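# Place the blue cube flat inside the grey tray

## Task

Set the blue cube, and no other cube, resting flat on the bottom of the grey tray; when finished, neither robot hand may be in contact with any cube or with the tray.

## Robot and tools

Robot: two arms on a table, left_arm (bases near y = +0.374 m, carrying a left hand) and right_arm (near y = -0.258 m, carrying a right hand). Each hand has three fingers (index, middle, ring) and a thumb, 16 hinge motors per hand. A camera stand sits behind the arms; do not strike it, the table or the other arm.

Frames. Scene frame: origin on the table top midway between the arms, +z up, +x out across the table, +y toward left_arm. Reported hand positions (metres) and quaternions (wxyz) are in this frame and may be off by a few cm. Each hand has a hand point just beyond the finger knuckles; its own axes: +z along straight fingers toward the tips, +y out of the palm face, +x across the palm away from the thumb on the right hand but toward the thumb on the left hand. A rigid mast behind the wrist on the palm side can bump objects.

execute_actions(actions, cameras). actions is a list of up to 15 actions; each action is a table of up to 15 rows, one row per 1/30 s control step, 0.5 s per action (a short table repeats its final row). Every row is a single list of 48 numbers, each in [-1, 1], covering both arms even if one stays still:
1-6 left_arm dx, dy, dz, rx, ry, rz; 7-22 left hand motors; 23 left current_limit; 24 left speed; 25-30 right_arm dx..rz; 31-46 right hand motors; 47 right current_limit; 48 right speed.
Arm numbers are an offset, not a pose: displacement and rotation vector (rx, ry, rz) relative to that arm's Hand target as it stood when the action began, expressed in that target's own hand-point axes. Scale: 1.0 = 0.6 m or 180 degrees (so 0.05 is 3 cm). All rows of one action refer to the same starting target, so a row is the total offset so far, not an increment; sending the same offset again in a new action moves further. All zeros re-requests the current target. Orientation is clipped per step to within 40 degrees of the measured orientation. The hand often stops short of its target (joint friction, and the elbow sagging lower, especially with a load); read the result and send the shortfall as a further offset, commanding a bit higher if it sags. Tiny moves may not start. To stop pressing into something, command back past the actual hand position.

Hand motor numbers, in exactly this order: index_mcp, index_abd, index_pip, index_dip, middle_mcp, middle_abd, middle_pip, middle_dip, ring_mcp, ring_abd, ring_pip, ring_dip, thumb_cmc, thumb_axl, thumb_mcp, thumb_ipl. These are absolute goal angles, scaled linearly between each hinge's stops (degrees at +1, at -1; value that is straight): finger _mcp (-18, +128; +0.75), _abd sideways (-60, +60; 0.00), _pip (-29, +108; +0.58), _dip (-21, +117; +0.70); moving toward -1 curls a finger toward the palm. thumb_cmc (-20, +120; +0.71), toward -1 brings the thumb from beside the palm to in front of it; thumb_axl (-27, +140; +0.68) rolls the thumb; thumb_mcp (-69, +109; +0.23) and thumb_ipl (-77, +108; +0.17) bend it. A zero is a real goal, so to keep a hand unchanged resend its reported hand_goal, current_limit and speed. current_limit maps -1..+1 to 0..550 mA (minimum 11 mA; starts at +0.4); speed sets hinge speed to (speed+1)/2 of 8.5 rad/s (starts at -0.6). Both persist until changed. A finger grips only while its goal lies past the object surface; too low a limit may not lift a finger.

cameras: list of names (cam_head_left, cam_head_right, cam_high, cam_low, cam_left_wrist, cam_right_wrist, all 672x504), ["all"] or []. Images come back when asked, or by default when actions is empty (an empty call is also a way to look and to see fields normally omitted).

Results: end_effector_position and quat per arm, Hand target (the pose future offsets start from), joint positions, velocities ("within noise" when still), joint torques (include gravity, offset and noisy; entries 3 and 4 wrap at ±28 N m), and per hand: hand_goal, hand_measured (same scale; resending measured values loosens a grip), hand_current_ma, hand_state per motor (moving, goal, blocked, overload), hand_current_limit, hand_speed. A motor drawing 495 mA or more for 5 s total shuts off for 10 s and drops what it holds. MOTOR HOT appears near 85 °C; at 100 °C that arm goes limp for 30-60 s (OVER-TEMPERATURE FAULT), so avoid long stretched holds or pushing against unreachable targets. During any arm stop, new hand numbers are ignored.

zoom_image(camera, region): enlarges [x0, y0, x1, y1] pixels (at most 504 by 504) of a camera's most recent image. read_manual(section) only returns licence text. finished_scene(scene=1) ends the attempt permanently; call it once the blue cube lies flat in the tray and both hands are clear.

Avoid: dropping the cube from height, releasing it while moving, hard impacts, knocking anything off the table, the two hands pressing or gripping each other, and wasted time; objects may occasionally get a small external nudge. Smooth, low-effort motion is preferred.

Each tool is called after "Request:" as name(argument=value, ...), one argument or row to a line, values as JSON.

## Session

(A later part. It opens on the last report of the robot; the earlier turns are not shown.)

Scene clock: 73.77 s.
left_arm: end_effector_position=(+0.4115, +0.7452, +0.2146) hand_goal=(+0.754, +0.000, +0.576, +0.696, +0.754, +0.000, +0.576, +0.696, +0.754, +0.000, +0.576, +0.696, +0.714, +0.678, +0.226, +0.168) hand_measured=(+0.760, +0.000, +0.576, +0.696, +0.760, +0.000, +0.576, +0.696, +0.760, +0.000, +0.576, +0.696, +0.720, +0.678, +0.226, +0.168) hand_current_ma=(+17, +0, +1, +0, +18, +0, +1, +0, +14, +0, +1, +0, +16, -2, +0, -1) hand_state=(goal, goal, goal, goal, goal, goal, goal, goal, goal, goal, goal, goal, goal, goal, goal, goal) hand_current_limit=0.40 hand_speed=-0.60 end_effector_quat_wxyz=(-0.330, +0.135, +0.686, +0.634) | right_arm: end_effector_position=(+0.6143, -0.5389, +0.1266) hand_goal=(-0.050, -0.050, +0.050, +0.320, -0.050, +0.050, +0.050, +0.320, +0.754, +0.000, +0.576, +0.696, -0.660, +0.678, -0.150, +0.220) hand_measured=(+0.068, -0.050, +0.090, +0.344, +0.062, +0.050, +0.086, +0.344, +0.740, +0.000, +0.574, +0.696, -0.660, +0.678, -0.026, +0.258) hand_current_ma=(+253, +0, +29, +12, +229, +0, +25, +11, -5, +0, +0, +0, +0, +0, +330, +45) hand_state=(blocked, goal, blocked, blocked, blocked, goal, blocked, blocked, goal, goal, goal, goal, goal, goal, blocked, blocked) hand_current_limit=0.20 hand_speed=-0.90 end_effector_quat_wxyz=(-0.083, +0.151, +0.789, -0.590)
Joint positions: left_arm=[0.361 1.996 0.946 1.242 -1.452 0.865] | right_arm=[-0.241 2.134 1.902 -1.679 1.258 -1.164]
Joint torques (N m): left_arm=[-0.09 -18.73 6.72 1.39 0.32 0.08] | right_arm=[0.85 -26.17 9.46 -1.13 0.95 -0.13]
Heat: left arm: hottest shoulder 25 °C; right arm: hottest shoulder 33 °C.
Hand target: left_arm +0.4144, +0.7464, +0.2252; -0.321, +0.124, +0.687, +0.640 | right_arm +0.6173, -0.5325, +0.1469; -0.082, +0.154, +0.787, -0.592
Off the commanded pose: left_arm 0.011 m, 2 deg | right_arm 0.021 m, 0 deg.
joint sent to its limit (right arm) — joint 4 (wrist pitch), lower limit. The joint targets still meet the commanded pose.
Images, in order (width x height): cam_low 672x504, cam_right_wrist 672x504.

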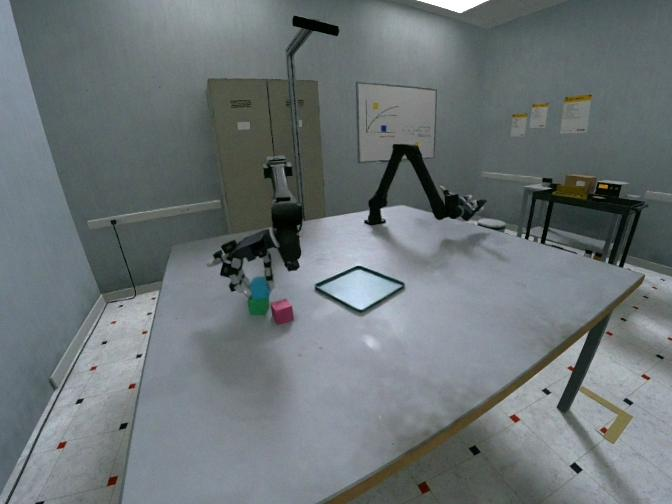

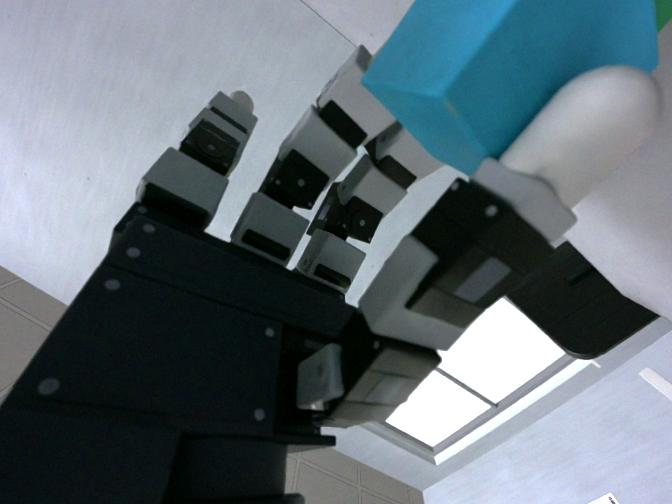

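Request:
execute_actions(
  actions=[
    [[0,0,0,0,0,0,0.754,0,0.576,0.696,0.754,0,0.576,0.696,0.754,0,0.576,0.696,0.714,0.678,0.226,0.168,0.4,-0.6,-0.0035,-0.0638,-0.019,0,0,0,-0.05,-0.05,0.05,0.32,-0.05,0.05,0.05,0.32,0.754,0,0.576,0.696,-0.661,0.678,-0.15,0.22,0.2,-0.9]],
  ],
  cameras=["cam_low","cam_right_wrist"],
)

Request:
zoom_image(
  camera="cam_low",
  region=[235, 260, 285, 300],
)

Scene clock: 74.90 s.
left_arm: end_effector_position=(+0.4115, +0.7452, +0.2146) hand_goal=(+0.754, +0.000, +0.576, +0.696, +0.754, +0.000, +0.576, +0.696, +0.754, +0.000, +0.576, +0.696, +0.714, +0.678, +0.226, +0.168) hand_measured=(+0.760, +0.000, +0.576, +0.696, +0.760, +0.000, +0.576, +0.696, +0.760, +0.000, +0.576, +0.696, +0.720, +0.678, +0.226, +0.168) hand_current_ma=(+17, +0, +1, +0, +18, +0, +1, +0, +14, +0, +1, +0, +16, -2, +0, -1) hand_state=(goal, goal, goal, goal, goal, goal, goal, goal, goal, goal, goal, goal, goal, goal, goal, goal) hand_current_limit=0.40 hand_speed=-0.60 end_effector_quat_wxyz=(-0.330, +0.135, +0.686, +0.634) | right_arm: end_effector_position=(+0.6079, -0.5359, +0.1570) hand_goal=(-0.050, -0.050, +0.050, +0.320, -0.050, +0.050, +0.050, +0.320, +0.754, +0.000, +0.576, +0.696, -0.660, +0.678, -0.150, +0.220) hand_measured=(+0.008, -0.034, +0.086, +0.340, +0.048, +0.030, +0.086, +0.344, +0.740, +0.000, +0.574, +0.696, -0.646, +0.680, -0.036, +0.258) hand_current_ma=(+65, +4, +23, +8, +175, -7, +25, +11, -5, +0, +0, +0, +4, +0, +330, +45) hand_state=(blocked, goal, blocked, goal, blocked, blocked, blocked, blocked, goal, goal, goal, goal, goal, goal, blocked, blocked) hand_current_limit=0.20 hand_speed=-0.90 end_effector_quat_wxyz=(-0.083, +0.138, +0.793, -0.587)
Joint positions: left_arm=[0.361 1.996 0.946 1.242 -1.452 0.865] | right_arm=[-0.241 2.08 1.902 -1.679 1.256 -1.238]
Joint torques (N m): left_arm=[0.09 -18.2 6.78 1.37 0.33 0.09] | right_arm=[0.62 -25.41 12.18 -1.06 1.06 -0.1]
Heat: left arm: hottest shoulder 25 °C; right arm: hottest shoulder 34 °C.
Hand target: left_arm +0.4144, +0.7464, +0.2252; -0.321, +0.124, +0.687, +0.640 | right_arm +0.6172, -0.5326, +0.1870; -0.082, +0.154, +0.787, -0.592
Off the commanded pose: left_arm 0.011 m, 2 deg | right_arm 0.031 m, 2 deg.
joint sent to its limit (right arm) — joint 4 (wrist pitch), lower limit. The joint targets still meet the commanded pose.
Images, in order (width x height): cam_low 672x504, cam_right_wrist 672x504.

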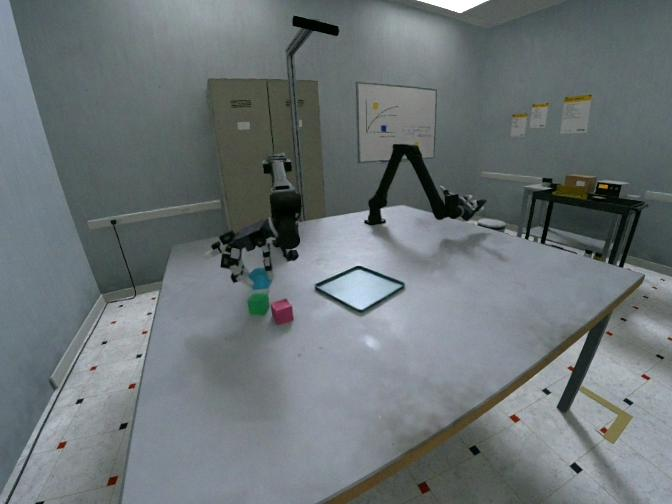

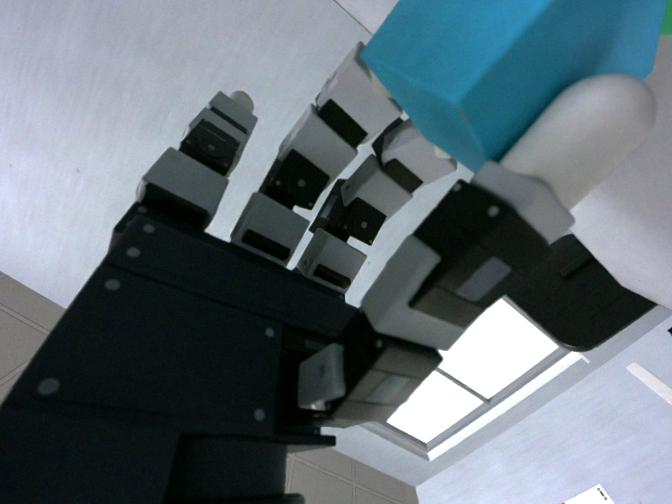

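Scaled by 10.080 from the camera's 672x504 image, which has a finer 960x720 frame.

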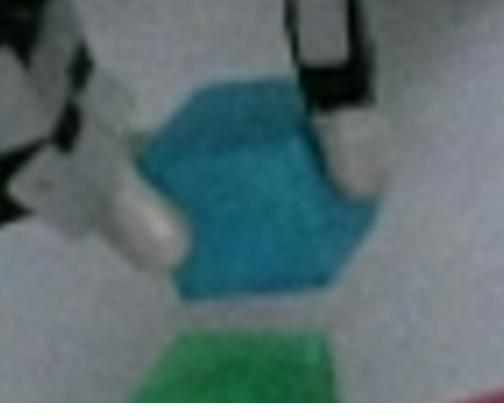

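Request:
zoom_image(
  camera="cam_right_wrist",
  region=[340, 0, 672, 250],
)

Scaled by 1.518 from the camera's 672x504 image, which has a finer 960x720 frame.

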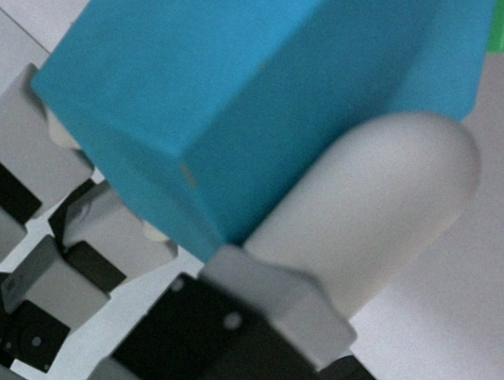

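Request:
execute_actions(
  actions=[
    [[0,0,0,0,0,0,0.754,0,0.576,0.696,0.754,0,0.576,0.696,0.754,0,0.576,0.696,0.714,0.678,0.226,0.168,0.4,-0.6,-0.0025,-0.048,-0.0143,0,0,0,-0.02,-0.05,0.05,0.32,-0.08,0.05,0.05,0.32,0.754,0,0.576,0.696,-0.661,0.678,-0.15,0.22,0.2,-0.9]],
  ],
  cameras=["cam_low","cam_right_wrist"],
)

Request:
zoom_image(
  camera="cam_low",
  region=[235, 250, 285, 290],
)

Scene clock: 80.53 s.
left_arm: end_effector_position=(+0.4115, +0.7452, +0.2146) hand_goal=(+0.754, +0.000, +0.576, +0.696, +0.754, +0.000, +0.576, +0.696, +0.754, +0.000, +0.576, +0.696, +0.714, +0.678, +0.226, +0.168) hand_measured=(+0.760, +0.000, +0.576, +0.696, +0.760, +0.000, +0.576, +0.696, +0.760, +0.000, +0.576, +0.696, +0.720, +0.678, +0.226, +0.168) hand_current_ma=(+17, +0, +1, +0, +18, +0, +1, +0, +14, +0, +1, +0, +16, -2, +0, -1) hand_state=(goal, goal, goal, goal, goal, goal, goal, goal, goal, goal, goal, goal, goal, goal, goal, goal) hand_current_limit=0.40 hand_speed=-0.60 end_effector_quat_wxyz=(-0.330, +0.135, +0.686, +0.634) | right_arm: end_effector_position=(+0.6092, -0.5353, +0.1845) hand_goal=(-0.020, -0.050, +0.050, +0.320, -0.080, +0.050, +0.050, +0.320, +0.754, +0.000, +0.576, +0.696, -0.660, +0.678, -0.150, +0.220) hand_measured=(+0.008, -0.034, +0.086, +0.340, +0.044, +0.028, +0.088, +0.344, +0.740, +0.000, +0.574, +0.696, -0.642, +0.680, -0.036, +0.258) hand_current_ma=(+17, +4, +23, +7, +273, -7, +25, +11, -5, +0, +0, +0, +7, +0, +330, +45) hand_state=(blocked, goal, blocked, goal, blocked, blocked, blocked, blocked, goal, goal, goal, goal, goal, goal, blocked, blocked) hand_current_limit=0.20 hand_speed=-0.90 end_effector_quat_wxyz=(-0.077, +0.132, +0.796, -0.586)
Joint positions: left_arm=[0.361 1.996 0.946 1.242 -1.452 0.865] | right_arm=[-0.241 2.05 1.929 -1.679 1.256 -1.296]
Joint torques (N m): left_arm=[0.44 -18.2 6.76 1.43 0.33 0.09] | right_arm=[0.56 -25.17 12.49 -1.01 1.12 -0.1]
Heat: left arm: hottest shoulder 25 °C; right arm: hottest shoulder 34 °C.
Hand target: left_arm +0.4144, +0.7464, +0.2252; -0.321, +0.124, +0.687, +0.640 | right_arm +0.6171, -0.5326, +0.2170; -0.082, +0.154, +0.787, -0.592
Off the commanded pose: left_arm 0.011 m, 2 deg | right_arm 0.034 m, 3 deg.
joint sent to its limit (right arm) — joint 4 (wrist pitch), lower limit. The joint targets are off in orientation, not in position.
Images, in order (width x height): cam_low 672x504, cam_right_wrist 672x504.

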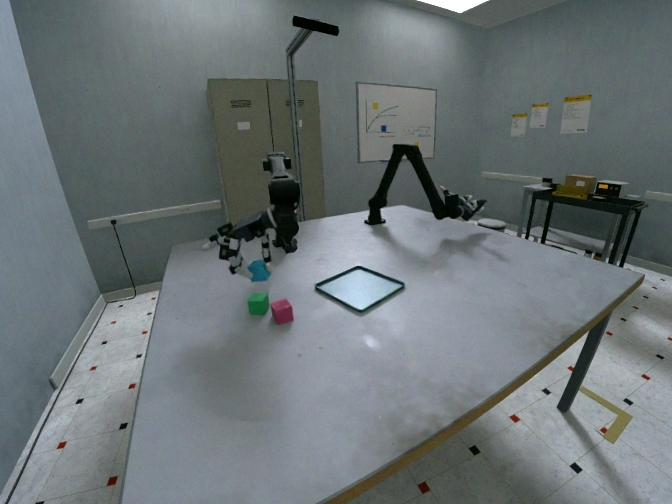

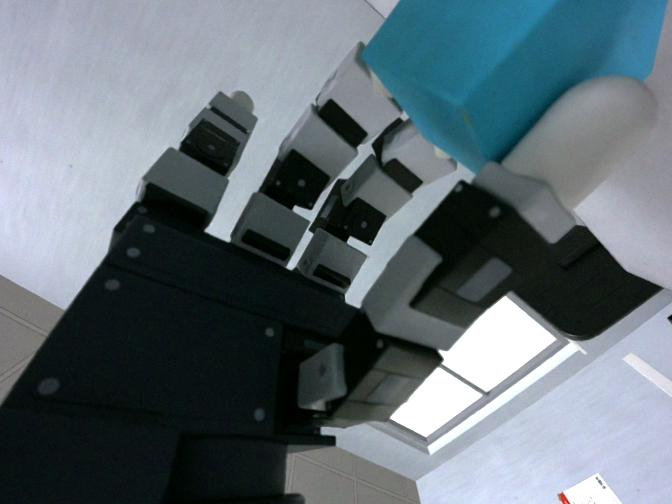

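Scaled by 10.080 from the camera's 672x504 image, which has a finer 960x720 frame.

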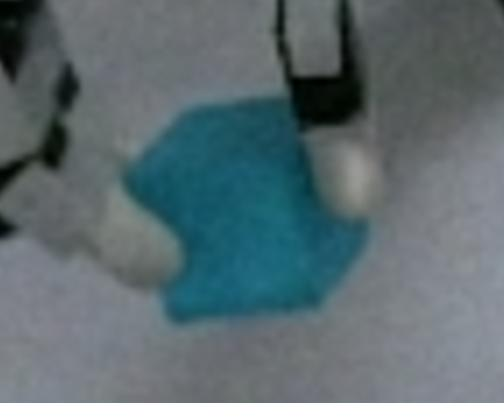

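Request:
execute_actions(
  actions=[
    [[0,0,0,0,0,0,0.754,0,0.576,0.696,0.754,0,0.576,0.696,0.754,0,0.576,0.696,0.714,0.678,0.226,0.168,0.4,-0.6,-0.0020,0.0140,-0.0465,-0.0008,-0.0149,-0.0045,-0.02,-0.05,0.05,0.32,-0.08,0.05,0.05,0.32,0.754,0,0.576,0.696,-0.661,0.678,-0.15,0.22,0.2,-0.9]],
    [[0,0,0,0,0,0,0.754,0,0.576,0.696,0.754,0,0.576,0.696,0.754,0,0.576,0.696,0.714,0.678,0.226,0.168,0.4,-0.6,-0.0040,0.0280,-0.0930,-0.0016,-0.0298,-0.0089,-0.02,-0.05,0.05,0.32,-0.08,0.05,0.05,0.32,0.754,0,0.576,0.696,-0.661,0.678,-0.15,0.22,0.2,-0.9]],
    [[0,0,0,0,0,0,0.754,0,0.576,0.696,0.754,0,0.576,0.696,0.754,0,0.576,0.696,0.714,0.678,0.226,0.168,0.4,-0.6,-0.0040,0.0280,-0.0930,-0.0016,-0.0298,-0.0089,-0.02,-0.05,0.05,0.32,-0.08,0.05,0.05,0.32,0.754,0,0.576,0.696,-0.661,0.678,-0.15,0.22,0.2,-0.9]],
  ],
  cameras=["cam_low","cam_right_wrist"],
)

Scene clock: 82.87 s.
left_arm: end_effector_position=(+0.4115, +0.7452, +0.2146) hand_goal=(+0.754, +0.000, +0.576, +0.696, +0.754, +0.000, +0.576, +0.696, +0.754, +0.000, +0.576, +0.696, +0.714, +0.678, +0.226, +0.168) hand_measured=(+0.760, +0.000, +0.576, +0.696, +0.760, +0.000, +0.576, +0.696, +0.760, +0.000, +0.576, +0.696, +0.720, +0.678, +0.226, +0.168) hand_current_ma=(+17, +0, +1, +0, +18, +0, +1, +0, +14, +0, +1, +0, +16, -2, +0, -1) hand_state=(goal, goal, goal, goal, goal, goal, goal, goal, goal, goal, goal, goal, goal, goal, goal, goal) hand_current_limit=0.40 hand_speed=-0.60 end_effector_quat_wxyz=(-0.330, +0.135, +0.686, +0.634) | right_arm: end_effector_position=(+0.6574, -0.3902, +0.1851) hand_goal=(-0.020, -0.050, +0.050, +0.320, -0.080, +0.050, +0.050, +0.320, +0.754, +0.000, +0.576, +0.696, -0.660, +0.678, -0.150, +0.220) hand_measured=(+0.008, -0.034, +0.086, +0.340, +0.042, +0.028, +0.088, +0.344, +0.740, +0.000, +0.574, +0.696, -0.642, +0.680, -0.036, +0.258) hand_current_ma=(+17, +4, +23, +7, +269, -7, +26, +11, -5, +0, +0, +0, +7, +0, +330, +45) hand_state=(blocked, goal, blocked, goal, blocked, blocked, blocked, blocked, goal, goal, goal, goal, goal, goal, blocked, blocked) hand_current_limit=0.20 hand_speed=-0.90 end_effector_quat_wxyz=(-0.009, +0.034, +0.805, -0.593)
Joint positions: left_arm=[0.361 1.996 0.946 1.242 -1.452 0.865] | right_arm=[-0.005 2.05 1.929 -1.68 1.261 -1.302]
Joint torques (N m): left_arm=[-0.15 -18.2 6.72 1.43 0.31 0.1] | right_arm=[-0.15 -25.76 12 -0.98 1.17 -0.12]
Heat: left arm: hottest shoulder 25 °C; right arm: hottest shoulder 34 °C.
Hand target: left_arm +0.4144, +0.7464, +0.2252; -0.321, +0.124, +0.687, +0.640 | right_arm +0.6615, -0.3940, +0.2171; -0.010, +0.057, +0.800, -0.597
Off the commanded pose: left_arm 0.011 m, 2 deg | right_arm 0.033 m, 3 deg.
joint sent to its limit (right arm) — joint 4 (wrist pitch), lower limit. The joint targets still meet the commanded pose.
Images, in order (width x height): cam_low 672x504, cam_right_wrist 672x504.

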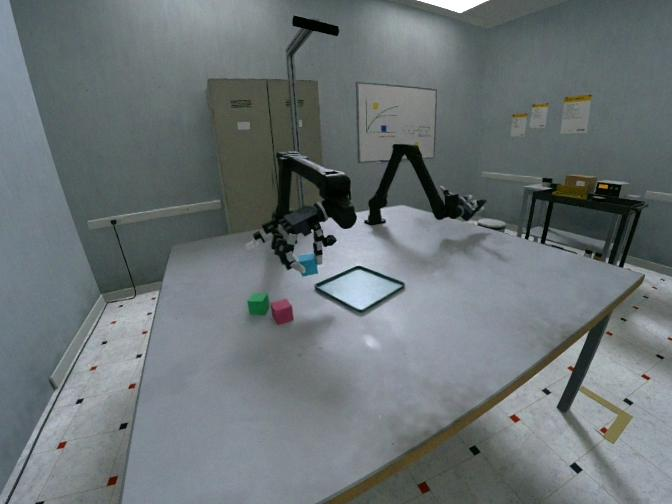

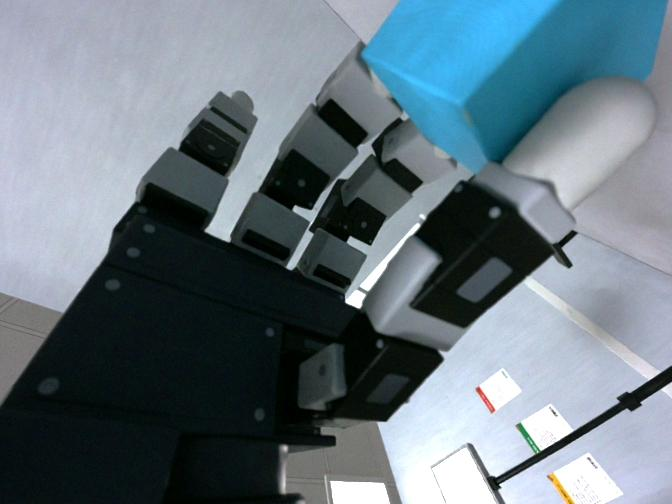

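Request:
execute_actions(
  actions=[
    [[0,0,0,0,0,0,0.754,0,0.576,0.696,0.754,0,0.576,0.696,0.754,0,0.576,0.696,0.714,0.678,0.226,0.168,0.4,-0.6,-0.0061,0.0308,-0.1017,-0.0016,-0.0298,-0.0089,-0.02,-0.05,0.05,0.32,-0.08,0.05,0.05,0.32,0.754,0,0.576,0.696,-0.661,0.678,-0.15,0.22,0.2,-0.9]],
    [[0,0,0,0,0,0,0.754,0,0.576,0.696,0.754,0,0.576,0.696,0.754,0,0.576,0.696,0.714,0.678,0.226,0.168,0.4,-0.6,-0.0061,0.0308,-0.1017,-0.0016,-0.0298,-0.0089,-0.02,-0.05,0.05,0.32,-0.08,0.05,0.05,0.32,0.754,0,0.576,0.696,-0.661,0.678,-0.15,0.22,0.2,-0.9]],
    [[0,0,0,0,0,0,0.754,0,0.576,0.696,0.754,0,0.576,0.696,0.754,0,0.576,0.696,0.714,0.678,0.226,0.168,0.4,-0.6,-0.0046,0.0231,-0.0763,-0.0012,-0.0223,-0.0067,-0.02,-0.05,0.05,0.32,-0.08,0.05,0.05,0.32,0.754,0,0.576,0.696,-0.661,0.678,-0.15,0.22,0.2,-0.9]],
  ],
  cameras=["cam_low","cam_high","cam_right_wrist"],
)

Scene clock: 85.40 s.
left_arm: end_effector_position=(+0.4115, +0.7452, +0.2146) hand_goal=(+0.754, +0.000, +0.576, +0.696, +0.754, +0.000, +0.576, +0.696, +0.754, +0.000, +0.576, +0.696, +0.714, +0.678, +0.226, +0.168) hand_measured=(+0.760, +0.000, +0.576, +0.696, +0.760, +0.000, +0.576, +0.696, +0.760, +0.000, +0.576, +0.696, +0.720, +0.678, +0.226, +0.168) hand_current_ma=(+17, +0, +1, +0, +18, +0, +1, +0, +14, +0, +1, +0, +16, -2, +0, -1) hand_state=(goal, goal, goal, goal, goal, goal, goal, goal, goal, goal, goal, goal, goal, goal, goal, goal) hand_current_limit=0.40 hand_speed=-0.60 end_effector_quat_wxyz=(-0.330, +0.135, +0.686, +0.634) | right_arm: end_effector_position=(+0.6701, -0.2199, +0.1852) hand_goal=(-0.020, -0.050, +0.050, +0.320, -0.080, +0.050, +0.050, +0.320, +0.754, +0.000, +0.576, +0.696, -0.660, +0.678, -0.150, +0.220) hand_measured=(+0.008, -0.034, +0.086, +0.340, +0.042, +0.028, +0.088, +0.344, +0.740, +0.000, +0.574, +0.696, -0.642, +0.680, -0.036, +0.258) hand_current_ma=(+17, +4, +23, +7, +268, -7, +27, +11, -5, +0, +0, +0, +7, +0, +330, +45) hand_state=(blocked, goal, blocked, goal, blocked, blocked, blocked, blocked, goal, goal, goal, goal, goal, goal, blocked, blocked) hand_current_limit=0.20 hand_speed=-0.90 end_effector_quat_wxyz=(+0.069, -0.072, +0.802, -0.589)
Joint positions: left_arm=[0.361 1.996 0.946 1.242 -1.452 0.865] | right_arm=[0.259 2.05 1.929 -1.68 1.262 -1.302]
Joint torques (N m): left_arm=[0.38 -18.32 6.75 1.44 0.31 0.11] | right_arm=[-0.32 -25.82 11.77 -0.96 1.14 -0.12]
Heat: left arm: hottest shoulder 25 °C; right arm: hottest shoulder 35 °C.
Hand target: left_arm +0.4144, +0.7464, +0.2252; -0.321, +0.124, +0.687, +0.640 | right_arm +0.6740, -0.2192, +0.2170; +0.071, -0.051, +0.800, -0.593
Off the commanded pose: left_arm 0.011 m, 2 deg | right_arm 0.032 m, 3 deg.
joint sent to its limit (right arm) — joint 4 (wrist pitch), lower limit. The joint targets still meet the commanded pose.
Images, in order (width x height): cam_high 672x504, cam_low 672x504, cam_right_wrist 672x504.

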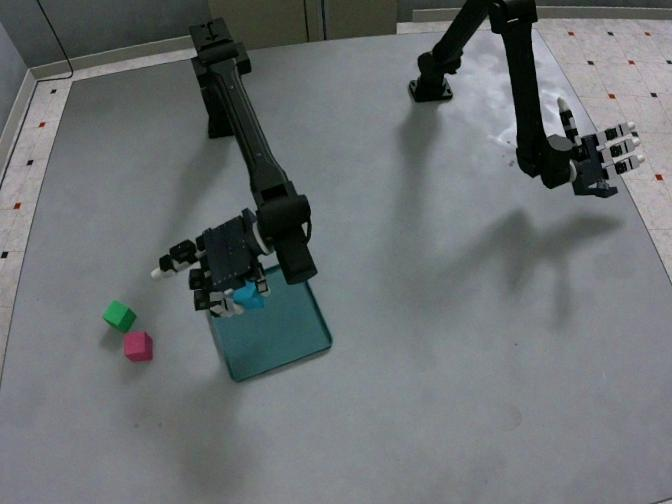

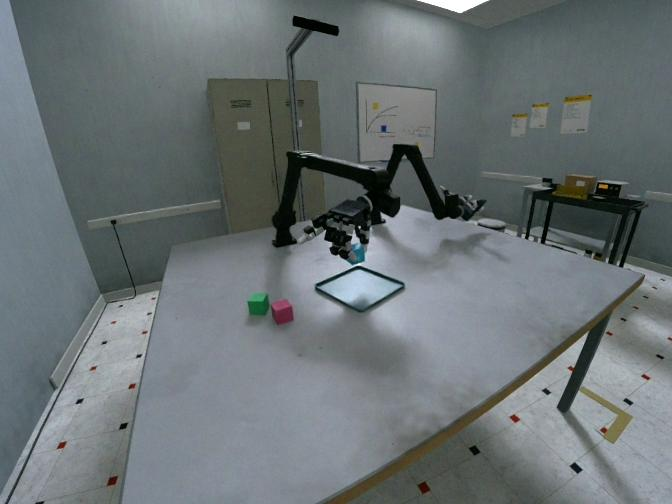

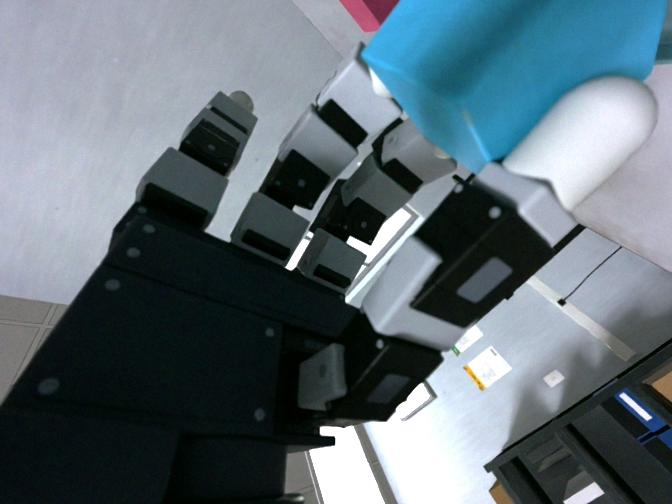

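Request:
zoom_image(
  camera="cam_high",
  region=[190, 240, 340, 390],
)

Request:
zoom_image(
  camera="cam_low",
  region=[300, 190, 420, 320],
)

Scaled by 3.360 from the camera's 672x504 image, which has a finer 960x720 frame.

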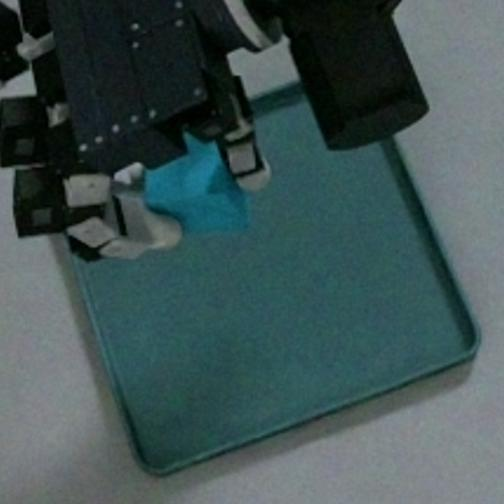

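Scaled by 3.877 from the camera's 672x504 image, which has a finer 960x720 frame.

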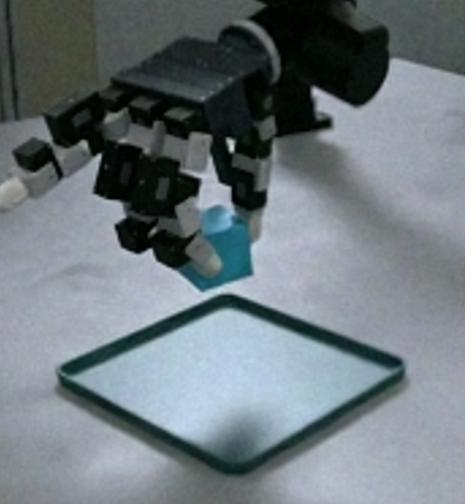

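Request:
execute_actions(
  actions=[
    [[0,0,0,0,0,0,0.754,0,0.576,0.696,0.754,0,0.576,0.696,0.754,0,0.576,0.696,0.714,0.678,0.226,0.168,0.4,-0.6,-0.002,0.0737,0.0158,0,0,0,-0.02,-0.05,0.05,0.32,-0.08,0.05,0.05,0.32,0.754,0,0.576,0.696,-0.661,0.678,-0.15,0.22,0.2,-0.9]],
    [[0,0,0,0,0,0,0.754,0,0.576,0.696,0.754,0,0.576,0.696,0.754,0,0.576,0.696,0.714,0.678,0.226,0.168,0.4,-0.6,-0.002,0.0737,0.0158,0,0,0,-0.02,-0.05,0.05,0.32,-0.08,0.05,0.05,0.32,0.754,0,0.576,0.696,-0.661,0.678,-0.15,0.22,0.2,-0.9]],
  ],
  cameras=["cam_low","cam_high"],
)

Request:
zoom_image(
  camera="cam_low",
  region=[300, 210, 420, 330],
)

Request:
zoom_image(
  camera="cam_high",
  region=[190, 240, 340, 390],
)

Scene clock: 89.20 s.
left_arm: end_effector_position=(+0.4115, +0.7452, +0.2146) hand_goal=(+0.754, +0.000, +0.576, +0.696, +0.754, +0.000, +0.576, +0.696, +0.754, +0.000, +0.576, +0.696, +0.714, +0.678, +0.226, +0.168) hand_measured=(+0.760, +0.000, +0.576, +0.696, +0.760, +0.000, +0.576, +0.696, +0.760, +0.000, +0.576, +0.696, +0.720, +0.678, +0.226, +0.168) hand_current_ma=(+17, +0, +1, +0, +18, +0, +1, +0, +14, +0, +1, +0, +16, -2, +0, -1) hand_state=(goal, goal, goal, goal, goal, goal, goal, goal, goal, goal, goal, goal, goal, goal, goal, goal) hand_current_limit=0.40 hand_speed=-0.60 end_effector_quat_wxyz=(-0.330, +0.135, +0.686, +0.634) | right_arm: end_effector_position=(+0.6764, -0.2197, +0.1223) hand_goal=(-0.020, -0.050, +0.050, +0.320, -0.080, +0.050, +0.050, +0.320, +0.754, +0.000, +0.576, +0.696, -0.660, +0.678, -0.150, +0.220) hand_measured=(+0.008, -0.034, +0.086, +0.338, +0.042, +0.028, +0.088, +0.344, +0.740, +0.000, +0.574, +0.696, -0.642, +0.680, -0.036, +0.258) hand_current_ma=(+17, +4, +23, +7, +268, -7, +27, +11, -5, +0, +0, +0, +7, +0, +330, +45) hand_state=(blocked, goal, blocked, goal, blocked, blocked, blocked, blocked, goal, goal, goal, goal, goal, goal, blocked, blocked) hand_current_limit=0.20 hand_speed=-0.90 end_effector_quat_wxyz=(+0.061, -0.054, +0.801, -0.593)
Joint positions: left_arm=[0.361 1.996 0.946 1.242 -1.452 0.865] | right_arm=[0.259 2.142 1.904 -1.68 1.259 -1.172]
Joint torques (N m): left_arm=[0.32 -18.43 6.74 1.35 0.31 0.09] | right_arm=[0.91 -24.06 9.69 -1.11 1.06 0.24]
Heat: left arm: hottest shoulder 25 °C; right arm: hottest shoulder 35 °C.
Hand target: left_arm +0.4144, +0.7464, +0.2252; -0.321, +0.124, +0.687, +0.640 | right_arm +0.6799, -0.2110, +0.1270; +0.071, -0.051, +0.800, -0.593
Off the commanded pose: left_arm 0.011 m, 2 deg | right_arm 0.011 m, 1 deg.
joint sent to its limit (right arm) — joint 4 (wrist pitch), lower limit. The joint targets still meet the commanded pose.
Images, in order (width x height): cam_high 672x504, cam_low 672x504.

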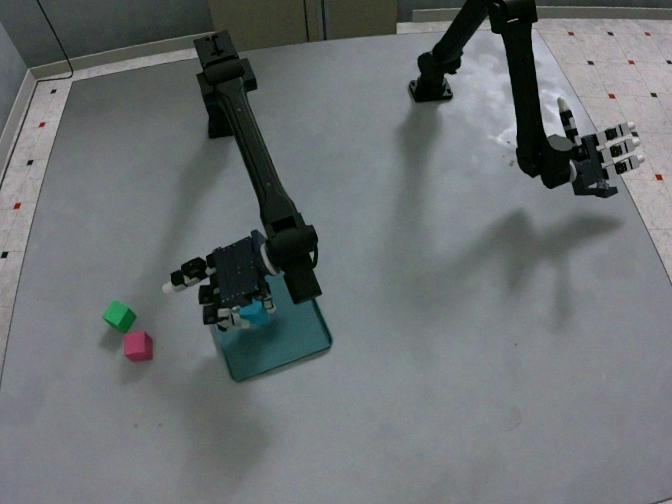

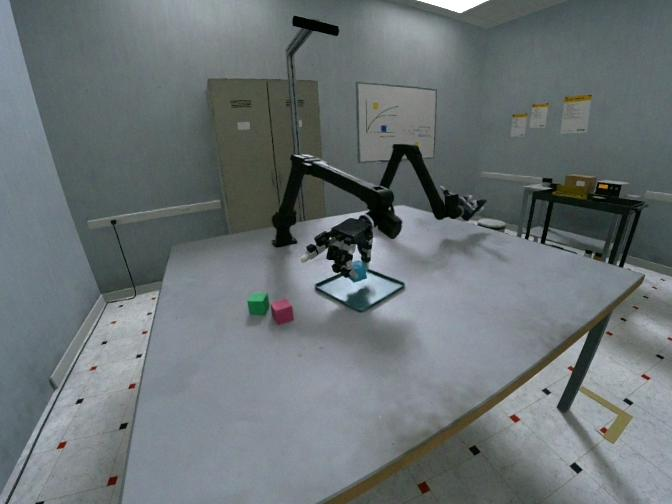

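Scaled by 4.200 from the camera's 672x504 image, which has a finer 960x720 frame.

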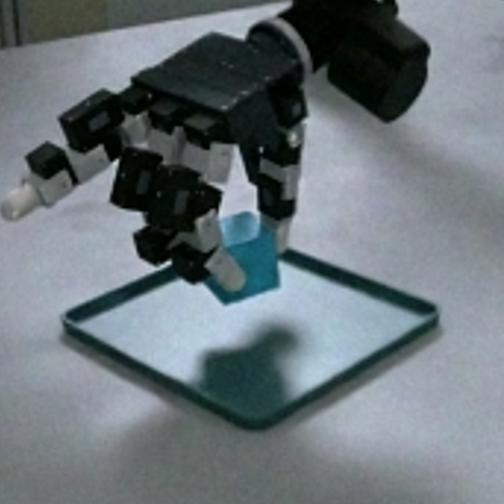

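Scaled by 3.360 from the camera's 672x504 image, which has a finer 960x720 frame.

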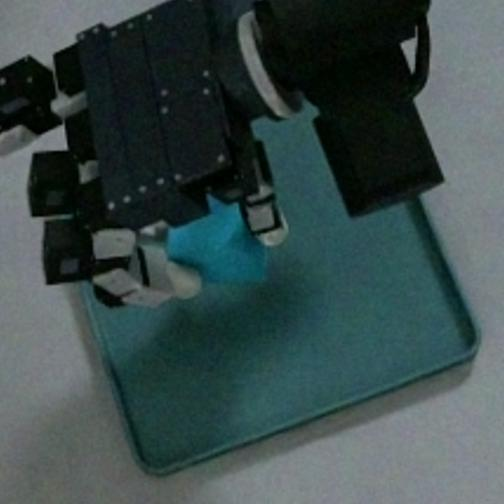

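Request:
execute_actions(
  actions=[
    [[0,0,0,0,0,0,0.754,0,0.576,0.696,0.754,0,0.576,0.696,0.754,0,0.576,0.696,0.714,0.678,0.226,0.168,0.4,-0.6,-0.0033,0.0495,-0.0195,0,0,0,-0.02,-0.05,0.05,0.32,-0.08,0.05,0.05,0.32,0.754,0,0.576,0.696,-0.661,0.678,-0.15,0.22,0.2,-0.9]],
  ],
  cameras=["cam_low","cam_high"],
)

Request:
zoom_image(
  camera="cam_low",
  region=[300, 210, 420, 330],
)

Request:
zoom_image(
  camera="cam_high",
  region=[190, 240, 340, 390],
)

Scene clock: 90.50 s.
left_arm: end_effector_position=(+0.4115, +0.7452, +0.2146) hand_goal=(+0.754, +0.000, +0.576, +0.696, +0.754, +0.000, +0.576, +0.696, +0.754, +0.000, +0.576, +0.696, +0.714, +0.678, +0.226, +0.168) hand_measured=(+0.760, +0.000, +0.576, +0.696, +0.760, +0.000, +0.576, +0.696, +0.760, +0.000, +0.576, +0.696, +0.720, +0.678, +0.226, +0.168) hand_current_ma=(+17, +0, +1, +0, +18, +0, +1, +0, +14, +0, +1, +0, +16, -2, +0, -1) hand_state=(goal, goal, goal, goal, goal, goal, goal, goal, goal, goal, goal, goal, goal, goal, goal, goal) hand_current_limit=0.40 hand_speed=-0.60 end_effector_quat_wxyz=(-0.330, +0.135, +0.686, +0.634) | right_arm: end_effector_position=(+0.6774, -0.1950, +0.1068) hand_goal=(-0.020, -0.050, +0.050, +0.320, -0.080, +0.050, +0.050, +0.320, +0.754, +0.000, +0.576, +0.696, -0.660, +0.678, -0.150, +0.220) hand_measured=(+0.008, -0.034, +0.086, +0.338, +0.042, +0.028, +0.088, +0.344, +0.740, +0.000, +0.574, +0.696, -0.642, +0.680, -0.036, +0.258) hand_current_ma=(+17, +4, +23, +7, +268, -7, +27, +11, -5, +0, +0, +0, +7, +0, +330, +45) hand_state=(blocked, goal, blocked, goal, blocked, blocked, blocked, blocked, goal, goal, goal, goal, goal, goal, blocked, blocked) hand_current_limit=0.20 hand_speed=-0.90 end_effector_quat_wxyz=(+0.074, -0.056, +0.803, -0.589)
Joint positions: left_arm=[0.361 1.996 0.946 1.242 -1.452 0.865] | right_arm=[0.295 2.167 1.904 -1.68 1.249 -1.124]
Joint torques (N m): left_arm=[0.09 -18.08 6.74 1.36 0.31 0.1] | right_arm=[0.44 -22.71 9.05 -1.16 1.04 0.2]
Heat: left arm: hottest shoulder 25 °C; right arm: hottest shoulder 35 °C.
Hand target: left_arm +0.4144, +0.7464, +0.2252; -0.321, +0.124, +0.687, +0.640 | right_arm +0.6799, -0.1911, +0.1022; +0.071, -0.051, +0.800, -0.593
Off the commanded pose: left_arm 0.011 m, 2 deg | right_arm 0.007 m, 1 deg.
joint sent to its limit (right arm) — joint 4 (wrist pitch), lower limit. The joint targets still meet the commanded pose.
Images, in order (width x height): cam_high 672x504, cam_low 672x504.

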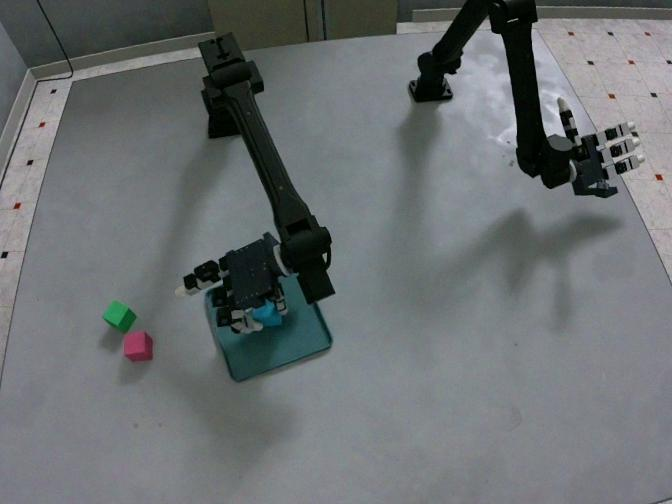

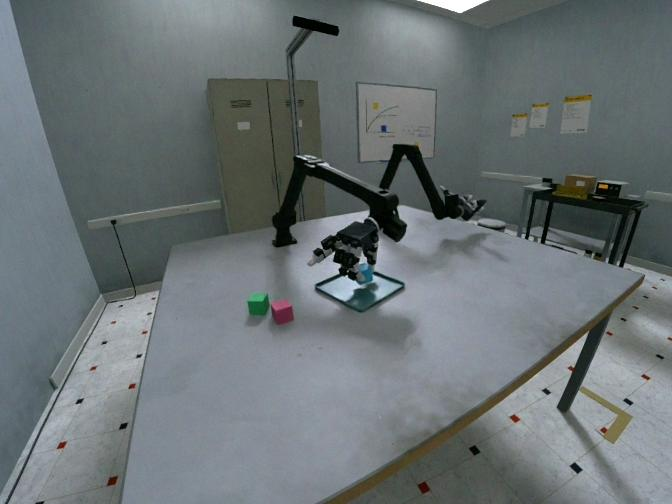

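Scaled by 4.200 from the camera's 672x504 image, which has a finer 960x720 frame.

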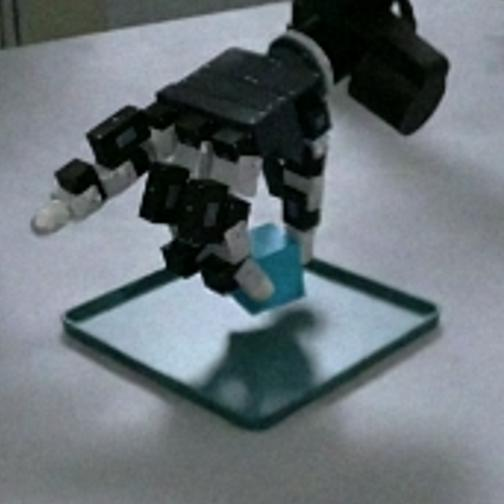

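Scaled by 3.360 from the camera's 672x504 image, which has a finer 960x720 frame.

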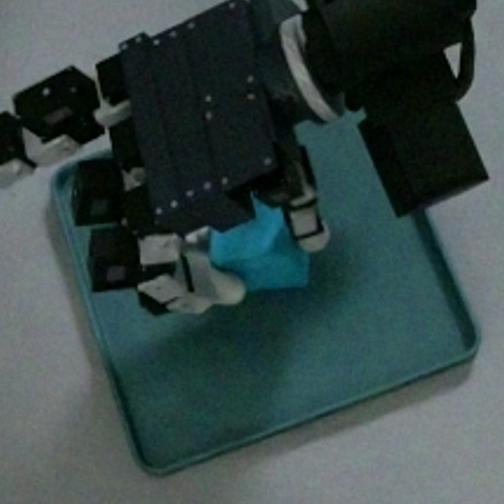

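Request:
execute_actions(
  actions=[
    [[0,0,0,0,0,0,0.754,0,0.576,0.696,0.754,0,0.576,0.696,0.754,0,0.576,0.696,0.714,0.678,0.226,0.168,0.4,-0.6,0.0013,0.0239,0.0071,0,0,0,-0.02,-0.05,0.05,0.32,-0.08,0.05,0.05,0.32,0.754,0,0.576,0.696,-0.661,0.678,-0.15,0.22,0.2,-0.9]],
  ],
  cameras=["cam_low"],
)

Request:
zoom_image(
  camera="cam_low",
  region=[330, 230, 410, 310],
)

Scene clock: 91.57 s.
left_arm: end_effector_position=(+0.4115, +0.7452, +0.2146) hand_goal=(+0.754, +0.000, +0.576, +0.696, +0.754, +0.000, +0.576, +0.696, +0.754, +0.000, +0.576, +0.696, +0.714, +0.678, +0.226, +0.168) hand_measured=(+0.760, +0.000, +0.576, +0.696, +0.760, +0.000, +0.576, +0.696, +0.760, +0.000, +0.576, +0.696, +0.720, +0.678, +0.226, +0.168) hand_current_ma=(+17, +0, +1, +0, +18, +0, +1, +0, +14, +0, +1, +0, +16, -2, +0, -1) hand_state=(goal, goal, goal, goal, goal, goal, goal, goal, goal, goal, goal, goal, goal, goal, goal, goal) hand_current_limit=0.40 hand_speed=-0.60 end_effector_quat_wxyz=(-0.330, +0.135, +0.686, +0.634) | right_arm: end_effector_position=(+0.6789, -0.1950, +0.0937) hand_goal=(-0.020, -0.050, +0.050, +0.320, -0.080, +0.050, +0.050, +0.320, +0.754, +0.000, +0.576, +0.696, -0.660, +0.678, -0.150, +0.220) hand_measured=(+0.008, -0.034, +0.086, +0.338, +0.042, +0.028, +0.088, +0.344, +0.740, +0.000, +0.574, +0.696, -0.642, +0.680, -0.036, +0.258) hand_current_ma=(+17, +4, +23, +7, +268, -7, +27, +11, -5, +0, +0, +0, +7, +0, +330, +45) hand_state=(blocked, goal, blocked, goal, blocked, blocked, blocked, blocked, goal, goal, goal, goal, goal, goal, blocked, blocked) hand_current_limit=0.20 hand_speed=-0.90 end_effector_quat_wxyz=(+0.073, -0.052, +0.802, -0.590)
Joint positions: left_arm=[0.361 1.996 0.946 1.242 -1.452 0.865] | right_arm=[0.295 2.189 1.904 -1.68 1.249 -1.098]
Joint torques (N m): left_arm=[0.44 -18.26 6.75 1.42 0.3 0.08] | right_arm=[0.38 -23.47 8.8 -1.17 1.02 0.22]
Heat: left arm: hottest shoulder 25 °C; right arm: hottest shoulder 35 °C.
Hand target: left_arm +0.4144, +0.7464, +0.2252; -0.321, +0.124, +0.687, +0.640 | right_arm +0.6799, -0.1911, +0.0872; +0.071, -0.051, +0.800, -0.593
Off the commanded pose: left_arm 0.011 m, 2 deg | right_arm 0.008 m, 1 deg.
joint sent to its limit (right arm) — joint 4 (wrist pitch), lower limit. The joint targets still meet the commanded pose.
Images, in order (width x height): cam_low 672x504.

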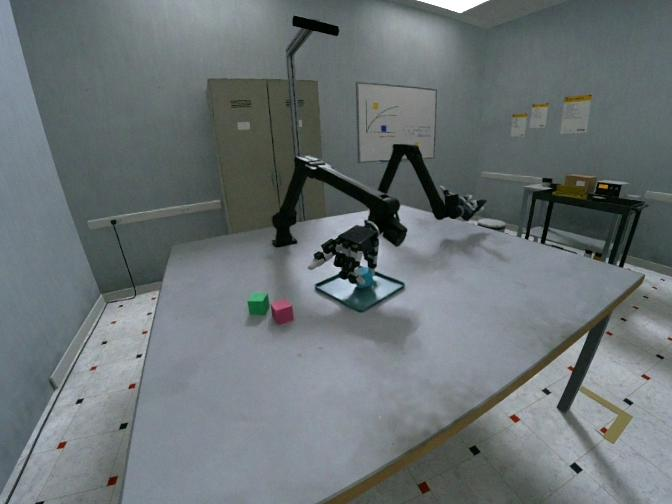

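Scaled by 6.300 from the camera's 672x504 image, which has a finer 960x720 frame.

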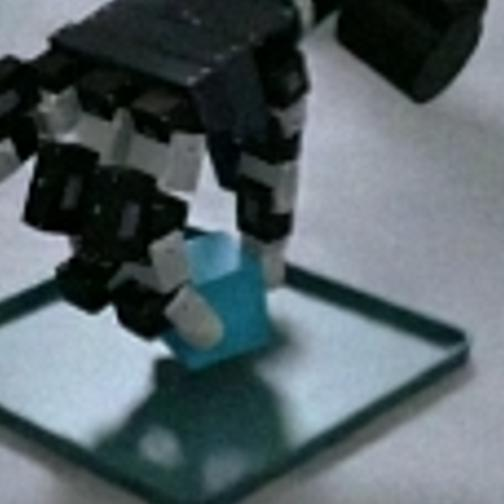

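Request:
execute_actions(
  actions=[
    [[0,0,0,0,0,0,0.754,0,0.576,0.696,0.754,0,0.576,0.696,0.754,0,0.576,0.696,0.714,0.678,0.226,0.168,0.4,-0.6,0.0007,0.0128,0.0038,0,0,0,-0.02,-0.05,0.05,0.32,-0.08,0.05,0.05,0.32,0.754,0,0.576,0.696,-0.661,0.678,-0.15,0.22,0.2,-0.9]],
  ],
  cameras=["cam_low"],
)

Request:
zoom_image(
  camera="cam_low",
  region=[330, 230, 410, 310],
)

Scene clock: 92.47 s.
left_arm: end_effector_position=(+0.4115, +0.7452, +0.2146) hand_goal=(+0.754, +0.000, +0.576, +0.696, +0.754, +0.000, +0.576, +0.696, +0.754, +0.000, +0.576, +0.696, +0.714, +0.678, +0.226, +0.168) hand_measured=(+0.760, +0.000, +0.576, +0.696, +0.760, +0.000, +0.576, +0.696, +0.760, +0.000, +0.576, +0.696, +0.720, +0.678, +0.226, +0.168) hand_current_ma=(+17, +0, +1, +0, +18, +0, +1, +0, +14, +0, +1, +0, +16, -2, +0, -1) hand_state=(goal, goal, goal, goal, goal, goal, goal, goal, goal, goal, goal, goal, goal, goal, goal, goal) hand_current_limit=0.40 hand_speed=-0.60 end_effector_quat_wxyz=(-0.330, +0.135, +0.686, +0.634) | right_arm: end_effector_position=(+0.6797, -0.1950, +0.0884) hand_goal=(-0.020, -0.050, +0.050, +0.320, -0.080, +0.050, +0.050, +0.320, +0.754, +0.000, +0.576, +0.696, -0.660, +0.678, -0.150, +0.220) hand_measured=(+0.008, -0.034, +0.086, +0.338, +0.042, +0.028, +0.088, +0.344, +0.740, +0.000, +0.574, +0.696, -0.642, +0.680, -0.036, +0.258) hand_current_ma=(+17, +4, +23, +7, +268, -7, +27, +11, -5, +0, +0, +0, +7, +0, +330, +45) hand_state=(blocked, goal, blocked, goal, blocked, blocked, blocked, blocked, goal, goal, goal, goal, goal, goal, blocked, blocked) hand_current_limit=0.20 hand_speed=-0.90 end_effector_quat_wxyz=(+0.074, -0.049, +0.802, -0.591)
Joint positions: left_arm=[0.361 1.996 0.946 1.242 -1.452 0.865] | right_arm=[0.295 2.198 1.904 -1.68 1.249 -1.085]
Joint torques (N m): left_arm=[0.15 -18.26 6.79 1.4 0.32 0.09] | right_arm=[0.44 -22.89 8.54 -1.17 1.01 0.21]
Heat: left arm: hottest shoulder 25 °C; right arm: hottest shoulder 35 °C.
Hand target: left_arm +0.4144, +0.7464, +0.2252; -0.321, +0.124, +0.687, +0.640 | right_arm +0.6799, -0.1911, +0.0792; +0.071, -0.051, +0.800, -0.593
Off the commanded pose: left_arm 0.011 m, 2 deg | right_arm 0.010 m, 1 deg.
joint sent to its limit (right arm) — joint 4 (wrist pitch), lower limit. The joint targets still meet the commanded pose.
Images, in order (width x height): cam_low 672x504.

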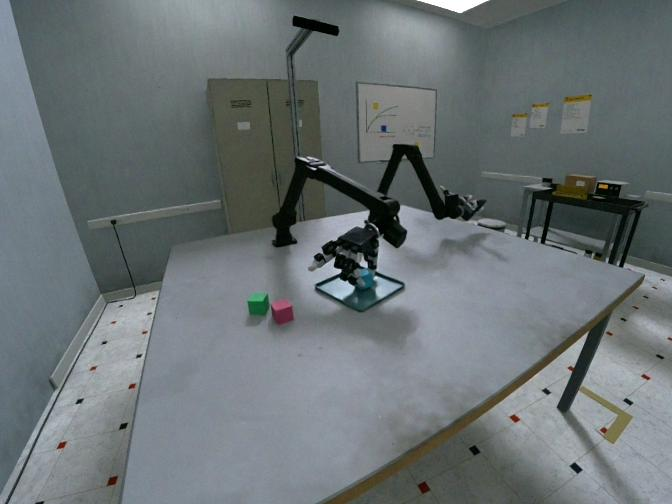

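Scaled by 6.300 from the camera's 672x504 image, which has a finer 960x720 frame.

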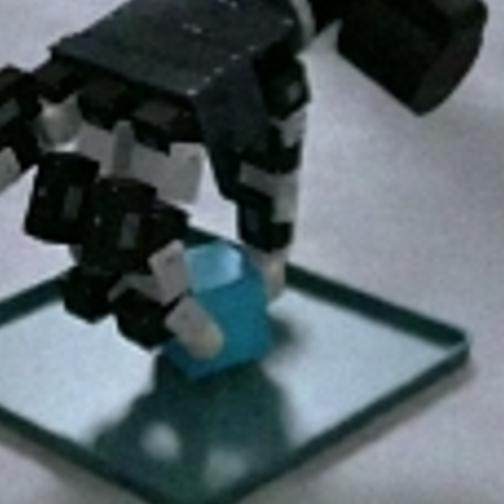

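Request:
execute_actions(
  actions=[
    [[0,0,0,0,0,0,0.754,0,0.576,0.696,0.754,0,0.576,0.696,0.754,0,0.576,0.696,0.714,0.678,0.226,0.168,0.4,-0.6,0.0005,0.0096,0.0029,0,0,0,-0.02,-0.05,0.05,0.32,-0.08,0.05,0.05,0.32,0.754,0,0.576,0.696,-0.661,0.678,-0.15,0.22,0.2,-0.9]],
  ],
  cameras=["cam_low"],
)

Request:
zoom_image(
  camera="cam_low",
  region=[300, 200, 500, 350],
)

Scene clock: 93.93 s.
left_arm: end_effector_position=(+0.4115, +0.7452, +0.2146) hand_goal=(+0.754, +0.000, +0.576, +0.696, +0.754, +0.000, +0.576, +0.696, +0.754, +0.000, +0.576, +0.696, +0.714, +0.678, +0.226, +0.168) hand_measured=(+0.760, +0.000, +0.576, +0.696, +0.760, +0.000, +0.576, +0.696, +0.760, +0.000, +0.576, +0.696, +0.720, +0.678, +0.226, +0.168) hand_current_ma=(+17, +0, +1, +0, +18, +0, +1, +0, +14, +0, +1, +0, +16, -2, +0, -1) hand_state=(goal, goal, goal, goal, goal, goal, goal, goal, goal, goal, goal, goal, goal, goal, goal, goal) hand_current_limit=0.40 hand_speed=-0.60 end_effector_quat_wxyz=(-0.330, +0.135, +0.686, +0.634) | right_arm: end_effector_position=(+0.6800, -0.1951, +0.0841) hand_goal=(-0.020, -0.050, +0.050, +0.320, -0.080, +0.050, +0.050, +0.320, +0.754, +0.000, +0.576, +0.696, -0.660, +0.678, -0.150, +0.220) hand_measured=(+0.008, -0.034, +0.086, +0.338, +0.042, +0.028, +0.088, +0.344, +0.740, +0.000, +0.574, +0.696, -0.640, +0.680, -0.036, +0.258) hand_current_ma=(+17, +4, +23, +7, +268, -7, +27, +11, -5, +0, +0, +0, +8, +0, +330, +45) hand_state=(blocked, goal, blocked, goal, blocked, blocked, blocked, blocked, goal, goal, goal, goal, goal, goal, blocked, blocked) hand_current_limit=0.20 hand_speed=-0.90 end_effector_quat_wxyz=(+0.073, -0.048, +0.802, -0.591)
Joint positions: left_arm=[0.361 1.996 0.946 1.242 -1.452 0.865] | right_arm=[0.295 2.205 1.904 -1.68 1.249 -1.077]
Joint torques (N m): left_arm=[0.21 -18.2 6.67 1.36 0.3 0.07] | right_arm=[0.44 -22.89 8.27 -1.1 1.01 0.21]
Heat: left arm: hottest shoulder 25 °C; right arm: hottest shoulder 35 °C.
Hand target: left_arm +0.4144, +0.7464, +0.2252; -0.321, +0.124, +0.687, +0.640 | right_arm +0.6799, -0.1911, +0.0731; +0.070, -0.051, +0.800, -0.593
Off the commanded pose: left_arm 0.011 m, 2 deg | right_arm 0.012 m, 1 deg.
Images, in order (width x height): cam_low 672x504.

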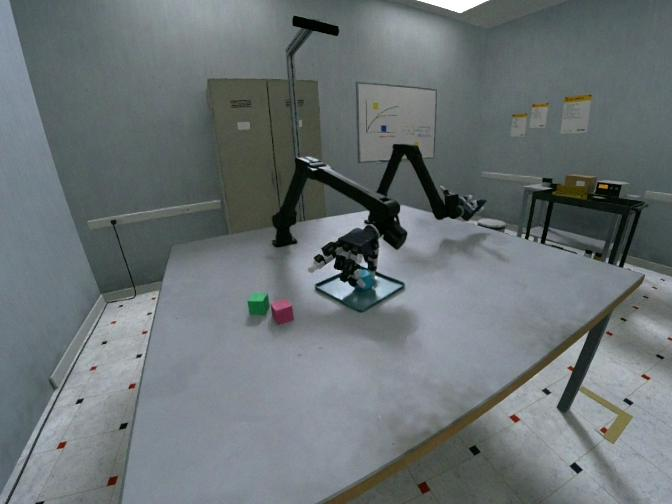

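Scaled by 2.520 from the camera's 672x504 image, which has a finer 960x720 frame.

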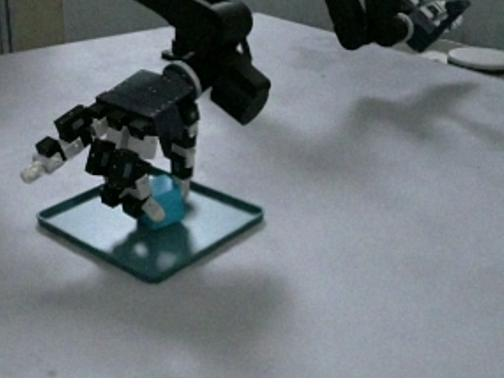

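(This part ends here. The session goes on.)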